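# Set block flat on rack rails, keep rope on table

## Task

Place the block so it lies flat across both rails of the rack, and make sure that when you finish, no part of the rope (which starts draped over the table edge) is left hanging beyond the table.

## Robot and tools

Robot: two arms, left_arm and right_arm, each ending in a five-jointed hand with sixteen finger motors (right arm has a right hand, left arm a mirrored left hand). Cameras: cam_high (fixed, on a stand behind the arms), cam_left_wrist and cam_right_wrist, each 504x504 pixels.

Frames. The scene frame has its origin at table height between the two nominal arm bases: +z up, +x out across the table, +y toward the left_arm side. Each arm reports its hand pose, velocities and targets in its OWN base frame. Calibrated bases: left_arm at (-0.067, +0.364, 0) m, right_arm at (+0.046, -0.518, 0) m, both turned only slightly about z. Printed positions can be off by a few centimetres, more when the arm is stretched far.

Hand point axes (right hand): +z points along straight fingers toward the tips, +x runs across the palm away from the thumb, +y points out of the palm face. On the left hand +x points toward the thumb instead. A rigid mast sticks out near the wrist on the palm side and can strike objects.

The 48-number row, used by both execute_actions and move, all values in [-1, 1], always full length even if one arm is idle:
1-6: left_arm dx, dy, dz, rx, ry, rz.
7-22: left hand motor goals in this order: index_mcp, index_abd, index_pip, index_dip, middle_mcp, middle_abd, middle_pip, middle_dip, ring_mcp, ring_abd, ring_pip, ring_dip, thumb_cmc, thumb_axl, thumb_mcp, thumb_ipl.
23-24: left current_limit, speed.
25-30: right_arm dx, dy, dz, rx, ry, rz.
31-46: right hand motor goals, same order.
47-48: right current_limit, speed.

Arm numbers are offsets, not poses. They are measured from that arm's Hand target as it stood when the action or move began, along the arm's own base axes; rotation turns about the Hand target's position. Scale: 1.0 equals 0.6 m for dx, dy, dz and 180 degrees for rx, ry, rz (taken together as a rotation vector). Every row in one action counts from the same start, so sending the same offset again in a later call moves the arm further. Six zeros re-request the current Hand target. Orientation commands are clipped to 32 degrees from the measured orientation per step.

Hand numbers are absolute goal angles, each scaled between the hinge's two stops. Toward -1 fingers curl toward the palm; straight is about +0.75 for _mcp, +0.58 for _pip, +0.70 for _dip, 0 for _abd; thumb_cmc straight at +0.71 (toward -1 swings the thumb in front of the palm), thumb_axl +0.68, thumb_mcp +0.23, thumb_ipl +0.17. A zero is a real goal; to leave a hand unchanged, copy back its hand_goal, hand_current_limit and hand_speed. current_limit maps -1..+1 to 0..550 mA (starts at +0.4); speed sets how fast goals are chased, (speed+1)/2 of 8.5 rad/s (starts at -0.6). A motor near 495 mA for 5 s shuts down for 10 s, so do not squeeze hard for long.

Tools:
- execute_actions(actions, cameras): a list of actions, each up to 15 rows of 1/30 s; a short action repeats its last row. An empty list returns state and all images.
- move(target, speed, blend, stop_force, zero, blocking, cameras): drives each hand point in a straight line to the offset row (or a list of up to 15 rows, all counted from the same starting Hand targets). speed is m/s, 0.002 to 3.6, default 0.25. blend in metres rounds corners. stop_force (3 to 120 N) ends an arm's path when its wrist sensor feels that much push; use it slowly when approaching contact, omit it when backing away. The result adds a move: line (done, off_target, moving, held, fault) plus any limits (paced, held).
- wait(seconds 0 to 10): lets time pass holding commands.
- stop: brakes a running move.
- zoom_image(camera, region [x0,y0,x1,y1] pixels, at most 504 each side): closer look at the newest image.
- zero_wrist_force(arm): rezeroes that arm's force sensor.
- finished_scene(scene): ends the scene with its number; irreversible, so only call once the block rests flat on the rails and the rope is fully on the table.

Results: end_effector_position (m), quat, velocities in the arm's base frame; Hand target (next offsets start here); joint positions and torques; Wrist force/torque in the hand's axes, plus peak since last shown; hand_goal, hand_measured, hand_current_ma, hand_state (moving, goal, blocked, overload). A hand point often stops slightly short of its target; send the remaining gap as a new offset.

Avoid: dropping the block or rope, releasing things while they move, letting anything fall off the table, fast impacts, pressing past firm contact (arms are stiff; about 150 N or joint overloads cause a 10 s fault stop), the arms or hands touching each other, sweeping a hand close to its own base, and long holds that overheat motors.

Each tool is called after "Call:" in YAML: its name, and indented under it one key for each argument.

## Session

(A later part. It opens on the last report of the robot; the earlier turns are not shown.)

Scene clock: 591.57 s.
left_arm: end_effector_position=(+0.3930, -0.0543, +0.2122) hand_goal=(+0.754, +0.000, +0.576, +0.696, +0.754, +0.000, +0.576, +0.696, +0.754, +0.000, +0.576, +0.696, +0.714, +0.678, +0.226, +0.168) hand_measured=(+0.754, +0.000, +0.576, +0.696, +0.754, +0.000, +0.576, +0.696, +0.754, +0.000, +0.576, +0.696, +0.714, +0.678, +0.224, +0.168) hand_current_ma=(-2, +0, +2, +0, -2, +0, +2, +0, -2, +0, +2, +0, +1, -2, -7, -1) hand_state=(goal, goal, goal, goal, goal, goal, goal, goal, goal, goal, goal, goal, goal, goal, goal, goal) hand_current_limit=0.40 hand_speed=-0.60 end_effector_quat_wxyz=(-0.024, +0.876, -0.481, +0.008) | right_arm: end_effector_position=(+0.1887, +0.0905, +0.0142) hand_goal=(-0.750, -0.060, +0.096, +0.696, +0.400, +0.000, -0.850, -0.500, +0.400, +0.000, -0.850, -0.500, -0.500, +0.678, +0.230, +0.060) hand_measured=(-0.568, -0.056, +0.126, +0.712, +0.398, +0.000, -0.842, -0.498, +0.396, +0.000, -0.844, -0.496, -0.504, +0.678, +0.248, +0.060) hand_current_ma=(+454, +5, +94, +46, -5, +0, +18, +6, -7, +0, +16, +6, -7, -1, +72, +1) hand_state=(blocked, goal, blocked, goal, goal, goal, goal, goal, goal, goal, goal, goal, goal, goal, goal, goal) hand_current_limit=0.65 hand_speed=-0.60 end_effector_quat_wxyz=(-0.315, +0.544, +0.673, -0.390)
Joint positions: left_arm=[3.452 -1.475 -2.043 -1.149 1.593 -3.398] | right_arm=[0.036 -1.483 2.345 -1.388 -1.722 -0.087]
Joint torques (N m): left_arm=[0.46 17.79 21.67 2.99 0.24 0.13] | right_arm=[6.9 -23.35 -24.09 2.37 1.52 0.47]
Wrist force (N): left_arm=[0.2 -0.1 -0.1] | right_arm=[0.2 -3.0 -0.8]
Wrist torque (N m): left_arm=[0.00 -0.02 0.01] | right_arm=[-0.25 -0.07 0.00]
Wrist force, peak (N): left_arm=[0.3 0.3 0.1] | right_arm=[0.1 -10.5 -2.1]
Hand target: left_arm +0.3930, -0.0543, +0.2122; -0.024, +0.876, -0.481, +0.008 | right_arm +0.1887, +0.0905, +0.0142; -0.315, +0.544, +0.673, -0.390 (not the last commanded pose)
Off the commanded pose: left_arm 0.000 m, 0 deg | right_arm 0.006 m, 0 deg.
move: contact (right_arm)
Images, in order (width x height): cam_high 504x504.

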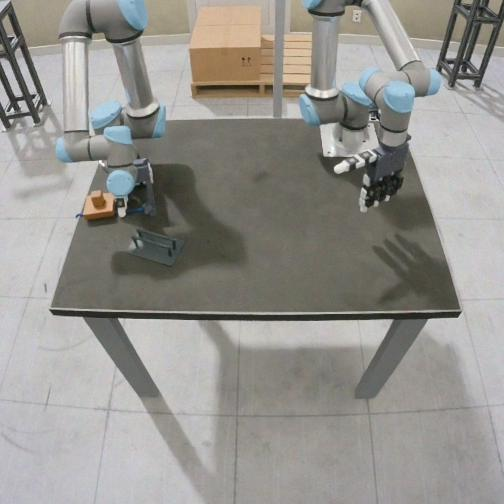

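Call:
move:
  target:
    - [0,0,0,0,0,0,0.754,0,0.576,0.696,0.754,0,0.576,0.696,0.754,0,0.576,0.696,0.714,0.678,0.226,0.168,0.4,-0.6,0,0,-0.003,0,0,0,-0.75,-0.06,0.095,0.696,0.4,0,-0.85,-0.5,0.4,0,-0.85,-0.5,-0.5,0.677,0.23,0.06,0.65,-0.6]
    - [0,0,0,0,0,0,0.754,0,0.576,0.696,0.754,0,0.576,0.696,0.754,0,0.576,0.696,0.714,0.678,0.226,0.168,0.4,-0.6,-0.01,0.1,-0.003,0,0,0,-0.75,-0.06,0.095,0.696,0.4,0,-0.85,-0.5,0.4,0,-0.85,-0.5,-0.5,0.677,0.23,0.06,0.65,-0.6]
  speed: 0.04
  cameras: ["cam_high"]

Call:
zoom_image:
  camera: "cam_high"
  region: [70, 180, 150, 260]

Scene clock: 615.97 s.
left_arm: end_effector_position=(+0.3930, -0.0543, +0.2122) hand_goal=(+0.754, +0.000, +0.576, +0.696, +0.754, +0.000, +0.576, +0.696, +0.754, +0.000, +0.576, +0.696, +0.714, +0.678, +0.226, +0.168) hand_measured=(+0.754, +0.000, +0.576, +0.696, +0.754, +0.000, +0.576, +0.696, +0.754, +0.000, +0.576, +0.696, +0.714, +0.678, +0.224, +0.168) hand_current_ma=(-2, +0, +2, +0, -2, +0, +2, +0, -2, +0, +2, +0, +1, -2, -7, -1) hand_state=(goal, goal, goal, goal, goal, goal, goal, goal, goal, goal, goal, goal, goal, goal, goal, goal) hand_current_limit=0.40 hand_speed=-0.60 end_effector_quat_wxyz=(-0.024, +0.876, -0.481, +0.008) | right_arm: end_effector_position=(+0.1827, +0.1504, +0.0124) hand_goal=(-0.750, -0.060, +0.096, +0.696, +0.400, +0.000, -0.850, -0.500, +0.400, +0.000, -0.850, -0.500, -0.500, +0.678, +0.230, +0.060) hand_measured=(-0.602, -0.080, +0.126, +0.712, +0.398, +0.000, -0.842, -0.498, +0.396, +0.000, -0.844, -0.496, -0.440, +0.680, +0.260, +0.064) hand_current_ma=(+454, -48, +94, +46, -5, +0, +18, +6, -7, +0, +16, +6, +225, +2, +128, +14) hand_state=(blocked, goal, blocked, goal, goal, goal, goal, goal, goal, goal, goal, goal, blocked, goal, blocked, goal) hand_current_limit=0.65 hand_speed=-0.60 end_effector_quat_wxyz=(-0.315, +0.544, +0.673, -0.390)
Joint positions: left_arm=[3.452 -1.475 -2.043 -1.149 1.593 -3.398] | right_arm=[0.206 -1.428 2.285 -1.377 -1.575 -0.002]
Joint torques (N m): left_arm=[0.08 17.68 22.42 2.96 0.26 0.14] | right_arm=[9.49 -10.93 -24.85 3.18 1.7 1.54]
Wrist force (N): left_arm=[0.1 0.1 0.1] | right_arm=[-0.3 2.2 -0.5]
Wrist torque (N m): left_arm=[0.00 -0.01 0.01] | right_arm=[0.20 -0.04 -0.03]
Wrist force, peak (N): left_arm=[0.1 0.4 0.2] | right_arm=[0.4 -38.6 -4.3]
Hand target: left_arm +0.3930, -0.0543, +0.2122; -0.024, +0.876, -0.481, +0.008 | right_arm +0.1827, +0.1505, +0.0124; -0.315, +0.544, +0.673, -0.390
Off the commanded pose: left_arm 0.000 m, 0 deg | right_arm 0.000 m, 0 deg.
move: done
Images, in order (width x height): cam_high 504x504.

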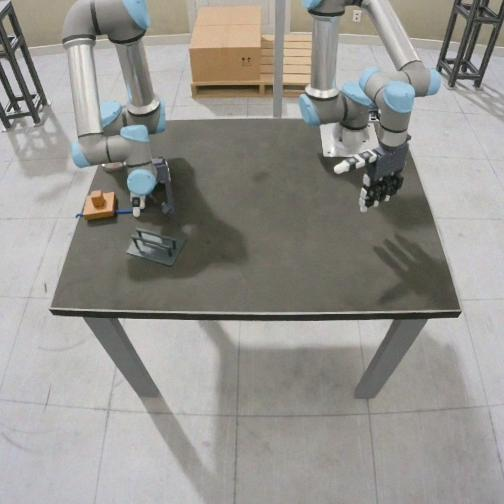

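Scaled by 6.300.

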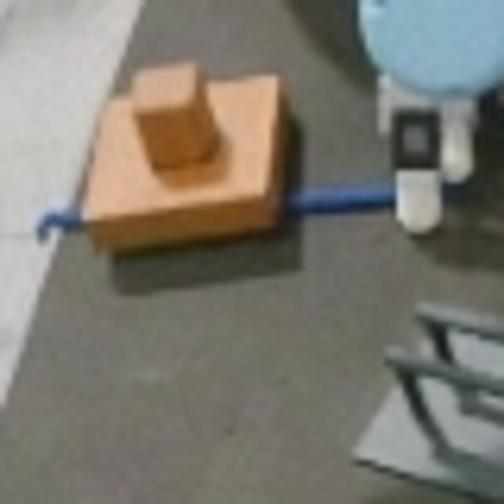

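Call:
move:
  target:
    - [0,0,0,0,0,0,0.754,0,0.576,0.696,0.754,0,0.576,0.696,0.754,0,0.576,0.696,0.714,0.678,0.226,0.168,0.4,-0.6,0,0,0.075,0,0,0,-0.2,0,0.095,0.696,0.4,0,-0.85,-0.5,0.4,0,-0.85,-0.5,-0.571,0.677,0.24,-0.3,0.6,-0.5]
    - [0,0,0,0,0,0,0.754,0,0.576,0.696,0.754,0,0.576,0.696,0.754,0,0.576,0.696,0.714,0.678,0.226,0.168,0.4,-0.6,0.0588,-0.0758,0.0627,0,0,0,-0.48,0,0.095,0.696,0.4,0,-0.85,-0.5,0.4,0,-0.85,-0.5,-0.571,0.677,0.24,-0.3,0.6,-0.6]
  speed: 0.12

Call:
move:
  target: [0,0,0,0,0,0,0.754,0,0.576,0.696,0.754,0,0.576,0.696,0.754,0,0.576,0.696,0.714,0.678,0.226,0.168,0.4,-0.6,0,0,-0.05,0,0,0,-0.48,0,0.095,0.696,0.4,0,-0.85,-0.5,0.4,0,-0.85,-0.5,-0.571,0.677,0.24,-0.3,0.6,-0.6]
  speed: 0.01
  stop_force: 4
  cameras: ["cam_high"]

Call:
zoom_image:
  camera: "cam_high"
  region: [100, 190, 140, 230]

Scene clock: 656.07 s.
left_arm: end_effector_position=(+0.3930, -0.0543, +0.2122) hand_goal=(+0.754, +0.000, +0.576, +0.696, +0.754, +0.000, +0.576, +0.696, +0.754, +0.000, +0.576, +0.696, +0.714, +0.678, +0.226, +0.168) hand_measured=(+0.754, +0.000, +0.576, +0.696, +0.754, +0.000, +0.576, +0.696, +0.754, +0.000, +0.576, +0.696, +0.714, +0.678, +0.224, +0.168) hand_current_ma=(-2, +0, +2, +0, -2, +0, +2, +0, -2, +0, +2, +0, +1, -2, -7, -1) hand_state=(goal, goal, goal, goal, goal, goal, goal, goal, goal, goal, goal, goal, goal, goal, goal, goal) hand_current_limit=0.40 hand_speed=-0.60 end_effector_quat_wxyz=(-0.024, +0.876, -0.481, +0.008) | right_arm: end_effector_position=(+0.2180, +0.1050, +0.0500) hand_goal=(-0.480, +0.000, +0.096, +0.696, +0.400, +0.000, -0.850, -0.500, +0.400, +0.000, -0.850, -0.500, -0.570, +0.678, +0.240, -0.300) hand_measured=(-0.386, -0.002, +0.124, +0.710, +0.398, +0.000, -0.842, -0.498, +0.396, +0.000, -0.844, -0.496, -0.568, +0.680, +0.252, -0.298) hand_current_ma=(+397, -4, +86, +41, -5, +0, +18, +6, -7, +0, +16, +6, +3, +6, +42, +8) hand_state=(blocked, goal, blocked, goal, goal, goal, goal, goal, goal, goal, goal, goal, goal, goal, goal, goal) hand_current_limit=0.60 hand_speed=-0.60 end_effector_quat_wxyz=(-0.315, +0.544, +0.673, -0.390)
Joint positions: left_arm=[3.452 -1.475 -2.043 -1.149 1.593 -3.398] | right_arm=[0.072 -1.487 2.218 -1.255 -1.691 -0.069]
Joint torques (N m): left_arm=[0.25 17.01 22.12 3.01 0.2 -0.04] | right_arm=[-10.27 -10 -26.82 -2.21 -1.84 -1.49]
Wrist force (N): left_arm=[0.1 0.2 0.1] | right_arm=[0.2 2.3 -0.4]
Wrist torque (N m): left_arm=[0.01 -0.01 0.01] | right_arm=[0.19 -0.13 0.13]
Wrist force, peak (N): left_arm=[0.1 0.4 0.0] | right_arm=[-1.2 -1.6 -3.8]
Hand target: left_arm +0.3930, -0.0543, +0.2122; -0.024, +0.876, -0.481, +0.008 | right_arm +0.2180, +0.1050, +0.0500; -0.315, +0.544, +0.673, -0.390
Off the commanded pose: left_arm 0.000 m, 0 deg | right_arm 0.000 m, 0 deg.
move: done

Scene clock: 659.17 s.
left_arm: end_effector_position=(+0.3930, -0.0543, +0.2122) hand_goal=(+0.754, +0.000, +0.576, +0.696, +0.754, +0.000, +0.576, +0.696, +0.754, +0.000, +0.576, +0.696, +0.714, +0.678, +0.226, +0.168) hand_measured=(+0.754, +0.000, +0.576, +0.696, +0.754, +0.000, +0.576, +0.696, +0.754, +0.000, +0.576, +0.696, +0.714, +0.678, +0.224, +0.168) hand_current_ma=(-2, +0, +2, +0, -2, +0, +2, +0, -2, +0, +2, +0, +1, -2, -7, -1) hand_state=(goal, goal, goal, goal, goal, goal, goal, goal, goal, goal, goal, goal, goal, goal, goal, goal) hand_current_limit=0.40 hand_speed=-0.60 end_effector_quat_wxyz=(-0.024, +0.876, -0.481, +0.008) | right_arm: end_effector_position=(+0.2180, +0.1050, +0.0308) hand_goal=(-0.480, +0.000, +0.096, +0.696, +0.400, +0.000, -0.850, -0.500, +0.400, +0.000, -0.850, -0.500, -0.570, +0.678, +0.240, -0.300) hand_measured=(-0.394, -0.004, +0.126, +0.716, +0.398, +0.000, -0.842, -0.498, +0.396, +0.000, -0.844, -0.496, -0.568, +0.680, +0.260, -0.302) hand_current_ma=(+354, -6, +94, +58, -5, +0, +18, +6, -7, +0, +16, +6, +3, +6, +78, -7) hand_state=(blocked, goal, blocked, goal, goal, goal, goal, goal, goal, goal, goal, goal, goal, goal, goal, goal) hand_current_limit=0.60 hand_speed=-0.60 end_effector_quat_wxyz=(-0.315, +0.544, +0.673, -0.390)
Joint positions: left_arm=[3.452 -1.475 -2.043 -1.149 1.593 -3.398] | right_arm=[0.072 -1.448 2.24 -1.317 -1.691 -0.069]
Joint torques (N m): left_arm=[1.09 17.49 22.02 3.05 0.38 0.03] | right_arm=[-11 -26.21 -24.33 2.89 -1.53 -1.46]
Wrist force (N): left_arm=[-0.1 -0.1 -0.1] | right_arm=[0.4 0.2 -2.3]
Wrist torque (N m): left_arm=[-0.01 0.01 0.00] | right_arm=[0.03 -0.12 0.10]
Wrist force, peak (N): left_arm=[0.1 0.4 0.1] | right_arm=[0.6 -1.3 -3.5]
Hand target: left_arm +0.3930, -0.0543, +0.2122; -0.024, +0.876, -0.481, +0.008 | right_arm +0.2180, +0.1050, +0.0308; -0.315, +0.544, +0.673, -0.390 (not the last commanded pose)
Off the commanded pose: left_arm 0.000 m, 0 deg | right_arm 0.011 m, 0 deg.
move: contact (right_arm)
Images, in order (width x height): cam_high 504x504.

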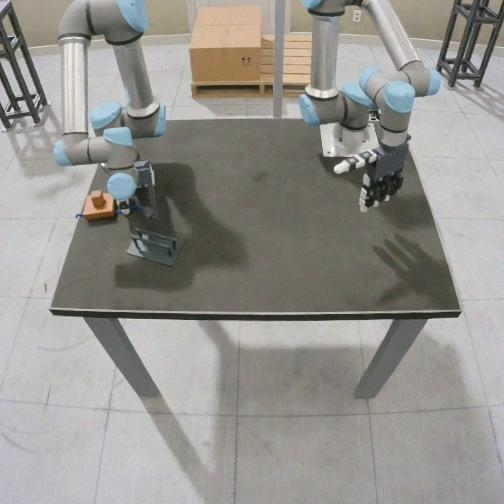

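Scaled by 12.600.

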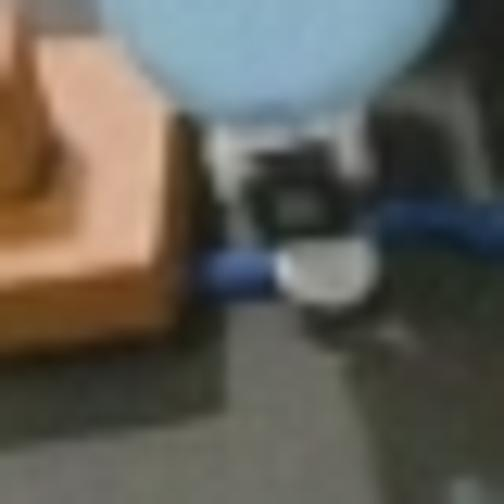

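Call:
move:
  target:
    - [0,0,0,0,0,0,0.754,0,0.576,0.696,0.754,0,0.576,0.696,0.754,0,0.576,0.696,0.714,0.678,0.226,0.168,0.4,-0.6,0,0,0.06,0,0,0,-0.3,-0.03,0.095,0.696,0.4,0,-0.85,-0.5,0.4,0,-0.85,-0.5,-0.557,0.677,0.23,0.06,0.6,-0.5]
    - [0,0,0,0,0,0,0.754,0,0.576,0.696,0.754,0,0.576,0.696,0.754,0,0.576,0.696,0.714,0.678,0.226,0.168,0.4,-0.6,-0.055,-0.02,0.05,0,0,0,-0.72,-0.03,0.095,0.696,0.4,0,-0.85,-0.5,0.4,0,-0.85,-0.5,-0.557,0.677,0.23,0.06,0.6,-0.5]
  speed: 0.12
  cameras: ["cam_high"]

Call:
zoom_image:
  camera: "cam_high"
  region: [95, 180, 155, 240]

Scene clock: 722.93 s.
left_arm: end_effector_position=(+0.3930, -0.0543, +0.2122) hand_goal=(+0.754, +0.000, +0.576, +0.696, +0.754, +0.000, +0.576, +0.696, +0.754, +0.000, +0.576, +0.696, +0.714, +0.678, +0.226, +0.168) hand_measured=(+0.754, +0.000, +0.576, +0.696, +0.754, +0.000, +0.576, +0.696, +0.754, +0.000, +0.576, +0.696, +0.714, +0.678, +0.224, +0.168) hand_current_ma=(-2, +0, +2, +0, -2, +0, +2, +0, -2, +0, +2, +0, +1, -2, -7, -1) hand_state=(goal, goal, goal, goal, goal, goal, goal, goal, goal, goal, goal, goal, goal, goal, goal, goal) hand_current_limit=0.40 hand_speed=-0.60 end_effector_quat_wxyz=(-0.024, +0.876, -0.481, +0.008) | right_arm: end_effector_position=(+0.1850, +0.0930, +0.0608) hand_goal=(-0.720, -0.030, +0.096, +0.696, +0.400, +0.000, -0.850, -0.500, +0.400, +0.000, -0.850, -0.500, -0.556, +0.678, +0.230, +0.060) hand_measured=(-0.564, -0.026, +0.124, +0.712, +0.398, +0.000, -0.842, -0.498, +0.396, +0.000, -0.844, -0.496, -0.560, +0.678, +0.244, +0.062) hand_current_ma=(+440, +6, +89, +44, -5, +0, +18, +6, -7, +0, +16, +6, -7, +1, +51, +9) hand_state=(blocked, goal, blocked, goal, goal, goal, goal, goal, goal, goal, goal, goal, goal, goal, goal, goal) hand_current_limit=0.60 hand_speed=-0.50 end_effector_quat_wxyz=(-0.315, +0.544, +0.673, -0.390)
Joint positions: left_arm=[3.452 -1.475 -2.043 -1.149 1.593 -3.398] | right_arm=[0.044 -1.595 2.294 -1.225 -1.715 -0.083]
Joint torques (N m): left_arm=[0.11 17.29 22.49 3.11 0.26 0.16] | right_arm=[-11.76 -22.18 -1.65 -1.97 -1.77 -1.45]
Wrist force (N): left_arm=[0.1 -0.1 -0.1] | right_arm=[-0.2 2.3 -0.4]
Wrist torque (N m): left_arm=[0.00 -0.01 0.00] | right_arm=[0.21 -0.07 0.10]
Wrist force, peak (N): left_arm=[0.2 0.3 -0.1] | right_arm=[-0.2 2.8 -0.5]
Hand target: left_arm +0.3930, -0.0543, +0.2122; -0.024, +0.876, -0.481, +0.008 | right_arm +0.1850, +0.0930, +0.0608; -0.315, +0.544, +0.673, -0.390
Off the commanded pose: left_arm 0.000 m, 0 deg | right_arm 0.000 m, 0 deg.
move: done
Images, in order (width x height): cam_high 504x504.

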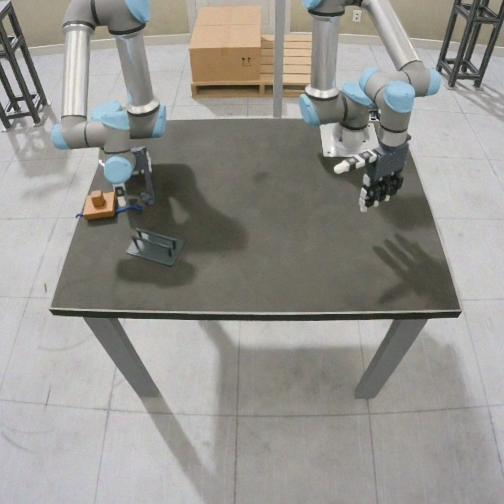

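Scaled by 8.400.

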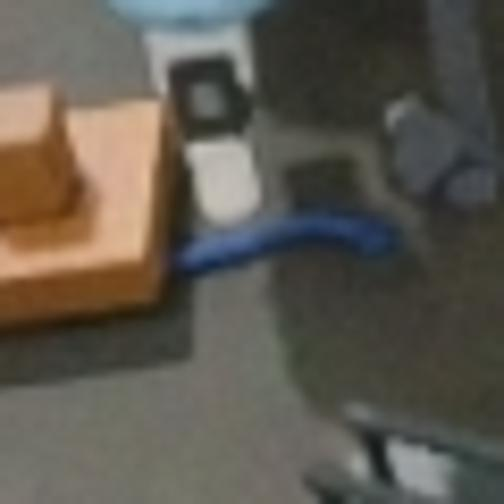

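Call:
move:
  target: [0,0,0,0,0,0,0.754,0,0.576,0.696,0.754,0,0.576,0.696,0.754,0,0.576,0.696,0.714,0.678,0.226,0.168,0.4,-0.6,-0.0157,-0.0443,-0.0263,0,0,0.0556,-0.72,-0.03,0.095,0.696,0.4,0,-0.85,-0.5,0.4,0,-0.85,-0.5,-0.557,0.677,0.23,0.06,0.6,-0.5]
  speed: 0.1
  cameras: ["cam_high"]

Call:
zoom_image:
  camera: "cam_high"
  region: [95, 180, 155, 240]

Scene clock: 763.30 s.
left_arm: end_effector_position=(+0.3930, -0.0543, +0.2122) hand_goal=(+0.754, +0.000, +0.576, +0.696, +0.754, +0.000, +0.576, +0.696, +0.754, +0.000, +0.576, +0.696, +0.714, +0.678, +0.226, +0.168) hand_measured=(+0.754, +0.000, +0.576, +0.696, +0.754, +0.000, +0.576, +0.696, +0.754, +0.000, +0.576, +0.696, +0.714, +0.678, +0.224, +0.168) hand_current_ma=(-2, +0, +2, +0, -2, +0, +2, +0, -2, +0, +2, +0, +1, -2, -7, -1) hand_state=(goal, goal, goal, goal, goal, goal, goal, goal, goal, goal, goal, goal, goal, goal, goal, goal) hand_current_limit=0.40 hand_speed=-0.60 end_effector_quat_wxyz=(-0.024, +0.876, -0.481, +0.008) | right_arm: end_effector_position=(+0.1756, +0.0665, +0.0451) hand_goal=(-0.720, -0.030, +0.096, +0.696, +0.400, +0.000, -0.850, -0.500, +0.400, +0.000, -0.850, -0.500, -0.556, +0.678, +0.230, +0.060) hand_measured=(-0.564, -0.026, +0.124, +0.712, +0.398, +0.000, -0.842, -0.498, +0.396, +0.000, -0.844, -0.496, -0.560, +0.678, +0.244, +0.062) hand_current_ma=(+440, +6, +89, +44, -5, +0, +18, +6, -7, +0, +16, +6, -7, +1, +51, +9) hand_state=(blocked, goal, blocked, goal, goal, goal, goal, goal, goal, goal, goal, goal, goal, goal, goal, goal) hand_current_limit=0.60 hand_speed=-0.50 end_effector_quat_wxyz=(-0.280, +0.484, +0.717, -0.416)
Joint positions: left_arm=[3.452 -1.475 -2.043 -1.149 1.593 -3.398] | right_arm=[0.042 -1.615 2.371 -1.302 -1.867 -0.175]
Joint torques (N m): left_arm=[0.93 16.9 22.4 3.15 0.33 0.02] | right_arm=[-9.61 -21.1 -1.52 -2.36 -1.91 -1.84]
Wrist force (N): left_arm=[0.0 0.2 0.0] | right_arm=[-0.2 2.1 -0.8]
Wrist torque (N m): left_arm=[0.02 0.00 -0.01] | right_arm=[0.20 -0.04 0.08]
Wrist force, peak (N): left_arm=[0.2 0.4 -0.1] | right_arm=[-0.5 2.4 -0.8]
Hand target: left_arm +0.3930, -0.0543, +0.2122; -0.024, +0.876, -0.481, +0.008 | right_arm +0.1756, +0.0665, +0.0450; -0.280, +0.483, +0.717, -0.416
Off the commanded pose: left_arm 0.000 m, 0 deg | right_arm 0.000 m, 0 deg.
move: done
Images, in order (width x height): cam_high 504x504.

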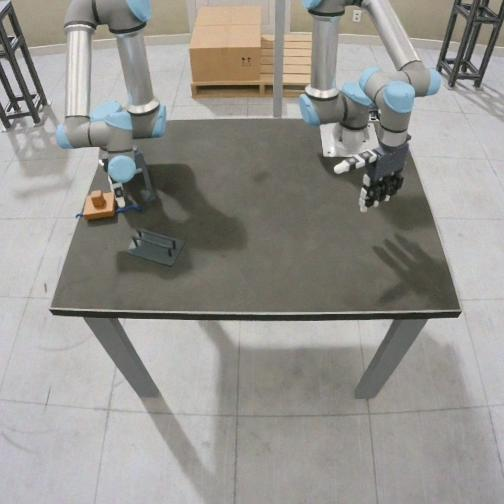

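Scaled by 8.400.

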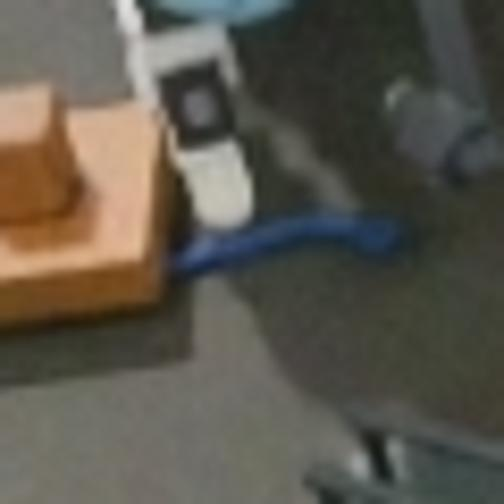

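Call:
move:
  target: [0,0,0,0,0,0,0.754,0,0.576,0.696,0.754,0,0.576,0.696,0.754,0,0.576,0.696,0.714,0.678,0.226,0.168,0.4,-0.6,0,0,-0.06,0,0,0,-0.72,-0.03,0.095,0.696,0.4,0,-0.85,-0.5,0.4,0,-0.85,-0.5,-0.557,0.677,0.23,0.06,0.6,-0.5]
  speed: 0.01
  stop_force: 5
  cameras: ["cam_high"]

Call:
zoom_image:
  camera: "cam_high"
  region: [95, 180, 155, 240]

Scene clock: 779.67 s.
left_arm: end_effector_position=(+0.3930, -0.0543, +0.2122) hand_goal=(+0.754, +0.000, +0.576, +0.696, +0.754, +0.000, +0.576, +0.696, +0.754, +0.000, +0.576, +0.696, +0.714, +0.678, +0.226, +0.168) hand_measured=(+0.754, +0.000, +0.576, +0.696, +0.754, +0.000, +0.576, +0.696, +0.754, +0.000, +0.576, +0.696, +0.714, +0.678, +0.224, +0.168) hand_current_ma=(-2, +0, +2, +0, -2, +0, +2, +0, -2, +0, +2, +0, +1, -2, -7, -1) hand_state=(goal, goal, goal, goal, goal, goal, goal, goal, goal, goal, goal, goal, goal, goal, goal, goal) hand_current_limit=0.40 hand_speed=-0.60 end_effector_quat_wxyz=(-0.024, +0.876, -0.481, +0.008) | right_arm: end_effector_position=(+0.1756, +0.0665, +0.0146) hand_goal=(-0.720, -0.030, +0.096, +0.696, +0.400, +0.000, -0.850, -0.500, +0.400, +0.000, -0.850, -0.500, -0.556, +0.678, +0.230, +0.060) hand_measured=(-0.568, -0.026, +0.126, +0.712, +0.398, +0.000, -0.842, -0.498, +0.396, +0.000, -0.844, -0.496, -0.560, +0.678, +0.248, +0.060) hand_current_ma=(+440, +6, +95, +48, -5, +0, +18, +6, -7, +0, +16, +6, -7, +1, +68, +2) hand_state=(blocked, goal, blocked, goal, goal, goal, goal, goal, goal, goal, goal, goal, goal, goal, goal, goal) hand_current_limit=0.60 hand_speed=-0.50 end_effector_quat_wxyz=(-0.280, +0.483, +0.717, -0.416)
Joint positions: left_arm=[3.452 -1.475 -2.043 -1.149 1.593 -3.398] | right_arm=[0.042 -1.539 2.408 -1.416 -1.867 -0.175]
Joint torques (N m): left_arm=[0.11 17.3 22.02 3.19 0.34 0.08] | right_arm=[-7.23 -20.61 -25.26 2.21 -1.53 -1.32]
Wrist force (N): left_arm=[0.1 0.0 0.1] | right_arm=[-0.1 -2.2 -0.5]
Wrist torque (N m): left_arm=[-0.01 -0.01 0.00] | right_arm=[-0.19 -0.06 0.11]
Wrist force, peak (N): left_arm=[0.3 0.3 0.1] | right_arm=[-0.1 -9.1 -1.8]
Hand target: left_arm +0.3930, -0.0543, +0.2122; -0.024, +0.876, -0.481, +0.008 | right_arm +0.1756, +0.0665, +0.0146; -0.280, +0.483, +0.717, -0.416 (not the last commanded pose)
Off the commanded pose: left_arm 0.000 m, 0 deg | right_arm 0.006 m, 0 deg.
move: contact (right_arm)
Images, in order (width x height): cam_high 504x504.

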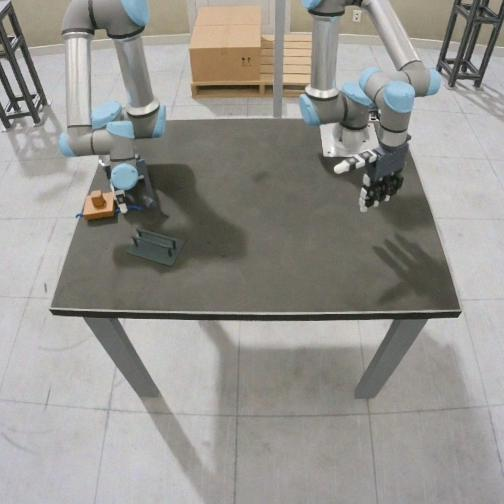

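Scaled by 8.400.

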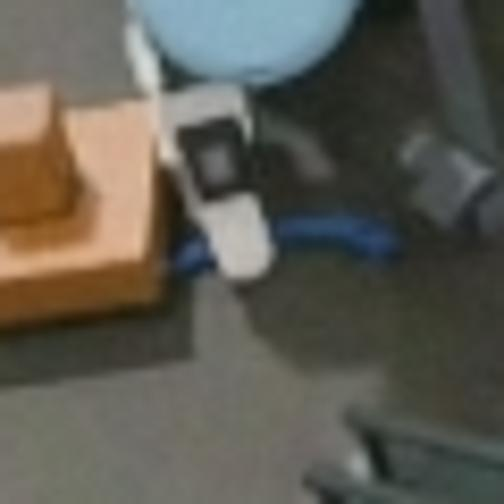

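Call:
move:
  target: [0,0,0,0,0,0,0.754,0,0.576,0.696,0.754,0,0.576,0.696,0.754,0,0.576,0.696,0.714,0.678,0.226,0.168,0.4,-0.6,-0.015,0.05,-0.001,0,0,0,-0.8,-0.03,0.095,0.696,0.4,0,-0.85,-0.5,0.4,0,-0.85,-0.5,-0.557,0.677,0.1,-0.1,0.75,-0.5]
  speed: 0.04
  cameras: ["cam_high"]

Call:
zoom_image:
  camera: "cam_high"
  region: [70, 180, 150, 260]

Scene clock: 791.90 s.
left_arm: end_effector_position=(+0.3930, -0.0543, +0.2122) hand_goal=(+0.754, +0.000, +0.576, +0.696, +0.754, +0.000, +0.576, +0.696, +0.754, +0.000, +0.576, +0.696, +0.714, +0.678, +0.226, +0.168) hand_measured=(+0.754, +0.000, +0.576, +0.696, +0.754, +0.000, +0.576, +0.696, +0.754, +0.000, +0.576, +0.696, +0.714, +0.678, +0.224, +0.168) hand_current_ma=(-2, +0, +2, +0, -2, +0, +2, +0, -2, +0, +2, +0, +1, -2, -7, -1) hand_state=(goal, goal, goal, goal, goal, goal, goal, goal, goal, goal, goal, goal, goal, goal, goal, goal) hand_current_limit=0.40 hand_speed=-0.60 end_effector_quat_wxyz=(-0.024, +0.876, -0.481, +0.008) | right_arm: end_effector_position=(+0.1666, +0.0964, +0.0140) hand_goal=(-0.800, -0.030, +0.096, +0.696, +0.400, +0.000, -0.850, -0.500, +0.400, +0.000, -0.850, -0.500, -0.556, +0.678, +0.100, -0.100) hand_measured=(-0.572, +0.020, +0.126, +0.712, +0.398, +0.000, -0.842, -0.498, +0.396, +0.000, -0.844, -0.496, -0.528, +0.678, +0.254, +0.032) hand_current_ma=(+481, +145, +95, +47, -5, +0, +18, +6, -7, +0, +16, +6, +90, +1, +481, +481) hand_state=(blocked, blocked, blocked, goal, goal, goal, goal, goal, goal, goal, goal, goal, blocked, goal, blocked, blocked) hand_current_limit=0.75 hand_speed=-0.50 end_effector_quat_wxyz=(-0.280, +0.483, +0.717, -0.416)
Joint positions: left_arm=[3.452 -1.475 -2.043 -1.149 1.593 -3.398] | right_arm=[0.137 -1.522 2.39 -1.402 -1.786 -0.125]
Joint torques (N m): left_arm=[0.1 16.89 21.9 3.15 0.38 0.16] | right_arm=[8.98 -5.16 -23.67 2.97 2.05 0.55]
Wrist force (N): left_arm=[0.0 0.2 0.0] | right_arm=[-4.0 -4.9 -3.5]
Wrist torque (N m): left_arm=[0.03 0.01 -0.01] | right_arm=[-0.62 0.20 0.23]
Wrist force, peak (N): left_arm=[0.3 0.3 0.0] | right_arm=[-4.2 -5.4 -3.6]
Hand target: left_arm +0.3930, -0.0543, +0.2122; -0.024, +0.876, -0.481, +0.008 | right_arm +0.1666, +0.0965, +0.0140; -0.280, +0.483, +0.717, -0.416
Off the commanded pose: left_arm 0.000 m, 0 deg | right_arm 0.000 m, 0 deg.
move: done
Images, in order (width x height): cam_high 504x504.

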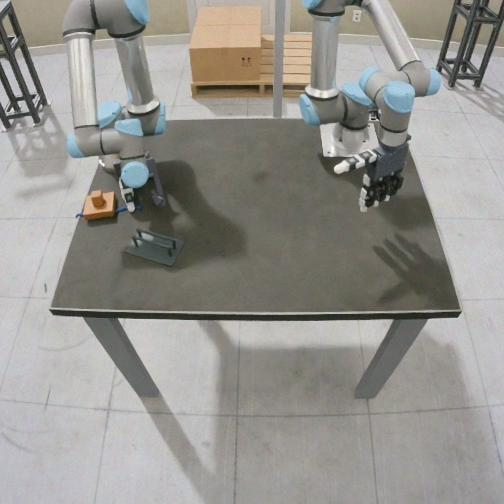

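Scaled by 6.300.

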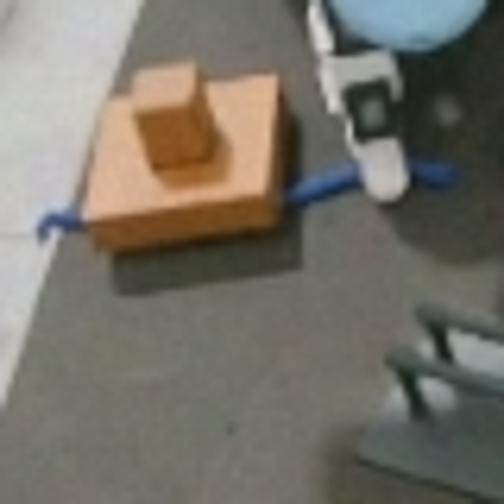

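Call:
move:
  target:
    - [0,0,0,0,0,0,0.754,0,0.576,0.696,0.754,0,0.576,0.696,0.754,0,0.576,0.696,0.714,0.678,0.226,0.168,0.4,-0.6,0,0,0.075,0,0,0,-0.45,0,0.095,0.696,0.4,0,-0.85,-0.5,0.4,0,-0.85,-0.5,-0.314,0.677,0.08,-0.03,0.75,-0.4]
    - [0,0,0,0,0,0,0.754,0,0.576,0.696,0.754,0,0.576,0.696,0.754,0,0.576,0.696,0.714,0.678,0.226,0.168,0.4,-0.6,0.035,0.0843,0.0683,0,0,-0.1333,-0.45,0,0.095,0.696,0.4,0,-0.85,-0.5,0.4,0,-0.85,-0.5,-0.314,0.677,0.08,-0.03,0.75,-0.4]
  speed: 0.12
  cameras: ["cam_high"]

Call:
zoom_image:
  camera: "cam_high"
  region: [95, 180, 155, 240]

Scene clock: 922.67 s.
left_arm: end_effector_position=(+0.3930, -0.0543, +0.2122) hand_goal=(+0.754, +0.000, +0.576, +0.696, +0.754, +0.000, +0.576, +0.696, +0.754, +0.000, +0.576, +0.696, +0.714, +0.678, +0.226, +0.168) hand_measured=(+0.754, +0.000, +0.576, +0.696, +0.754, +0.000, +0.576, +0.696, +0.754, +0.000, +0.576, +0.696, +0.714, +0.678, +0.224, +0.168) hand_current_ma=(-2, +0, +2, +0, -2, +0, +2, +0, -2, +0, +2, +0, +1, -2, -7, -1) hand_state=(goal, goal, goal, goal, goal, goal, goal, goal, goal, goal, goal, goal, goal, goal, goal, goal) hand_current_limit=0.40 hand_speed=-0.60 end_effector_quat_wxyz=(-0.024, +0.876, -0.481, +0.008) | right_arm: end_effector_position=(+0.1876, +0.1470, +0.0550) hand_goal=(-0.450, +0.000, +0.096, +0.696, +0.400, +0.000, -0.850, -0.500, +0.400, +0.000, -0.850, -0.500, -0.314, +0.678, +0.080, -0.030) hand_measured=(-0.448, +0.002, +0.100, +0.698, +0.398, +0.000, -0.842, -0.498, +0.396, +0.000, -0.844, -0.496, -0.322, +0.678, +0.082, -0.028) hand_current_ma=(+4, +5, +9, +4, -5, +0, +18, +6, -7, +0, +16, +6, -19, -2, +3, +6) hand_state=(goal, goal, goal, goal, goal, goal, goal, goal, goal, goal, goal, goal, goal, goal, goal, goal) hand_current_limit=0.75 hand_speed=-0.40 end_effector_quat_wxyz=(-0.360, +0.622, +0.601, -0.349)
Joint positions: left_arm=[3.452 -1.475 -2.043 -1.149 1.593 -3.398] | right_arm=[0.089 -1.539 2.257 -1.241 -1.465 0.061]
Joint torques (N m): left_arm=[0.63 17.08 22.04 3.26 0.46 0.05] | right_arm=[-10.6 -8.29 -26.8 -2.41 1.94 1.78]
Wrist force (N): left_arm=[0.1 0.1 -0.2] | right_arm=[0.0 2.3 -0.5]
Wrist torque (N m): left_arm=[0.03 -0.02 0.00] | right_arm=[0.17 -0.09 -0.06]
Wrist force, peak (N): left_arm=[0.0 0.5 0.0] | right_arm=[-4.4 -5.0 -3.7]
Hand target: left_arm +0.3930, -0.0543, +0.2122; -0.024, +0.876, -0.481, +0.008 | right_arm +0.1876, +0.1470, +0.0550; -0.360, +0.622, +0.601, -0.349
Off the commanded pose: left_arm 0.000 m, 0 deg | right_arm 0.000 m, 0 deg.
move: done
Images, in order (width x height): cam_high 504x504.

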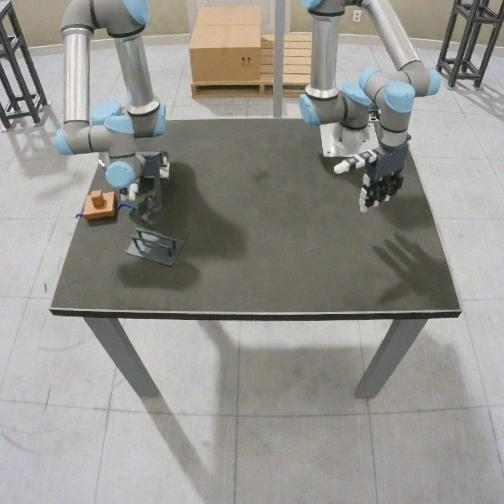

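Scaled by 8.400.

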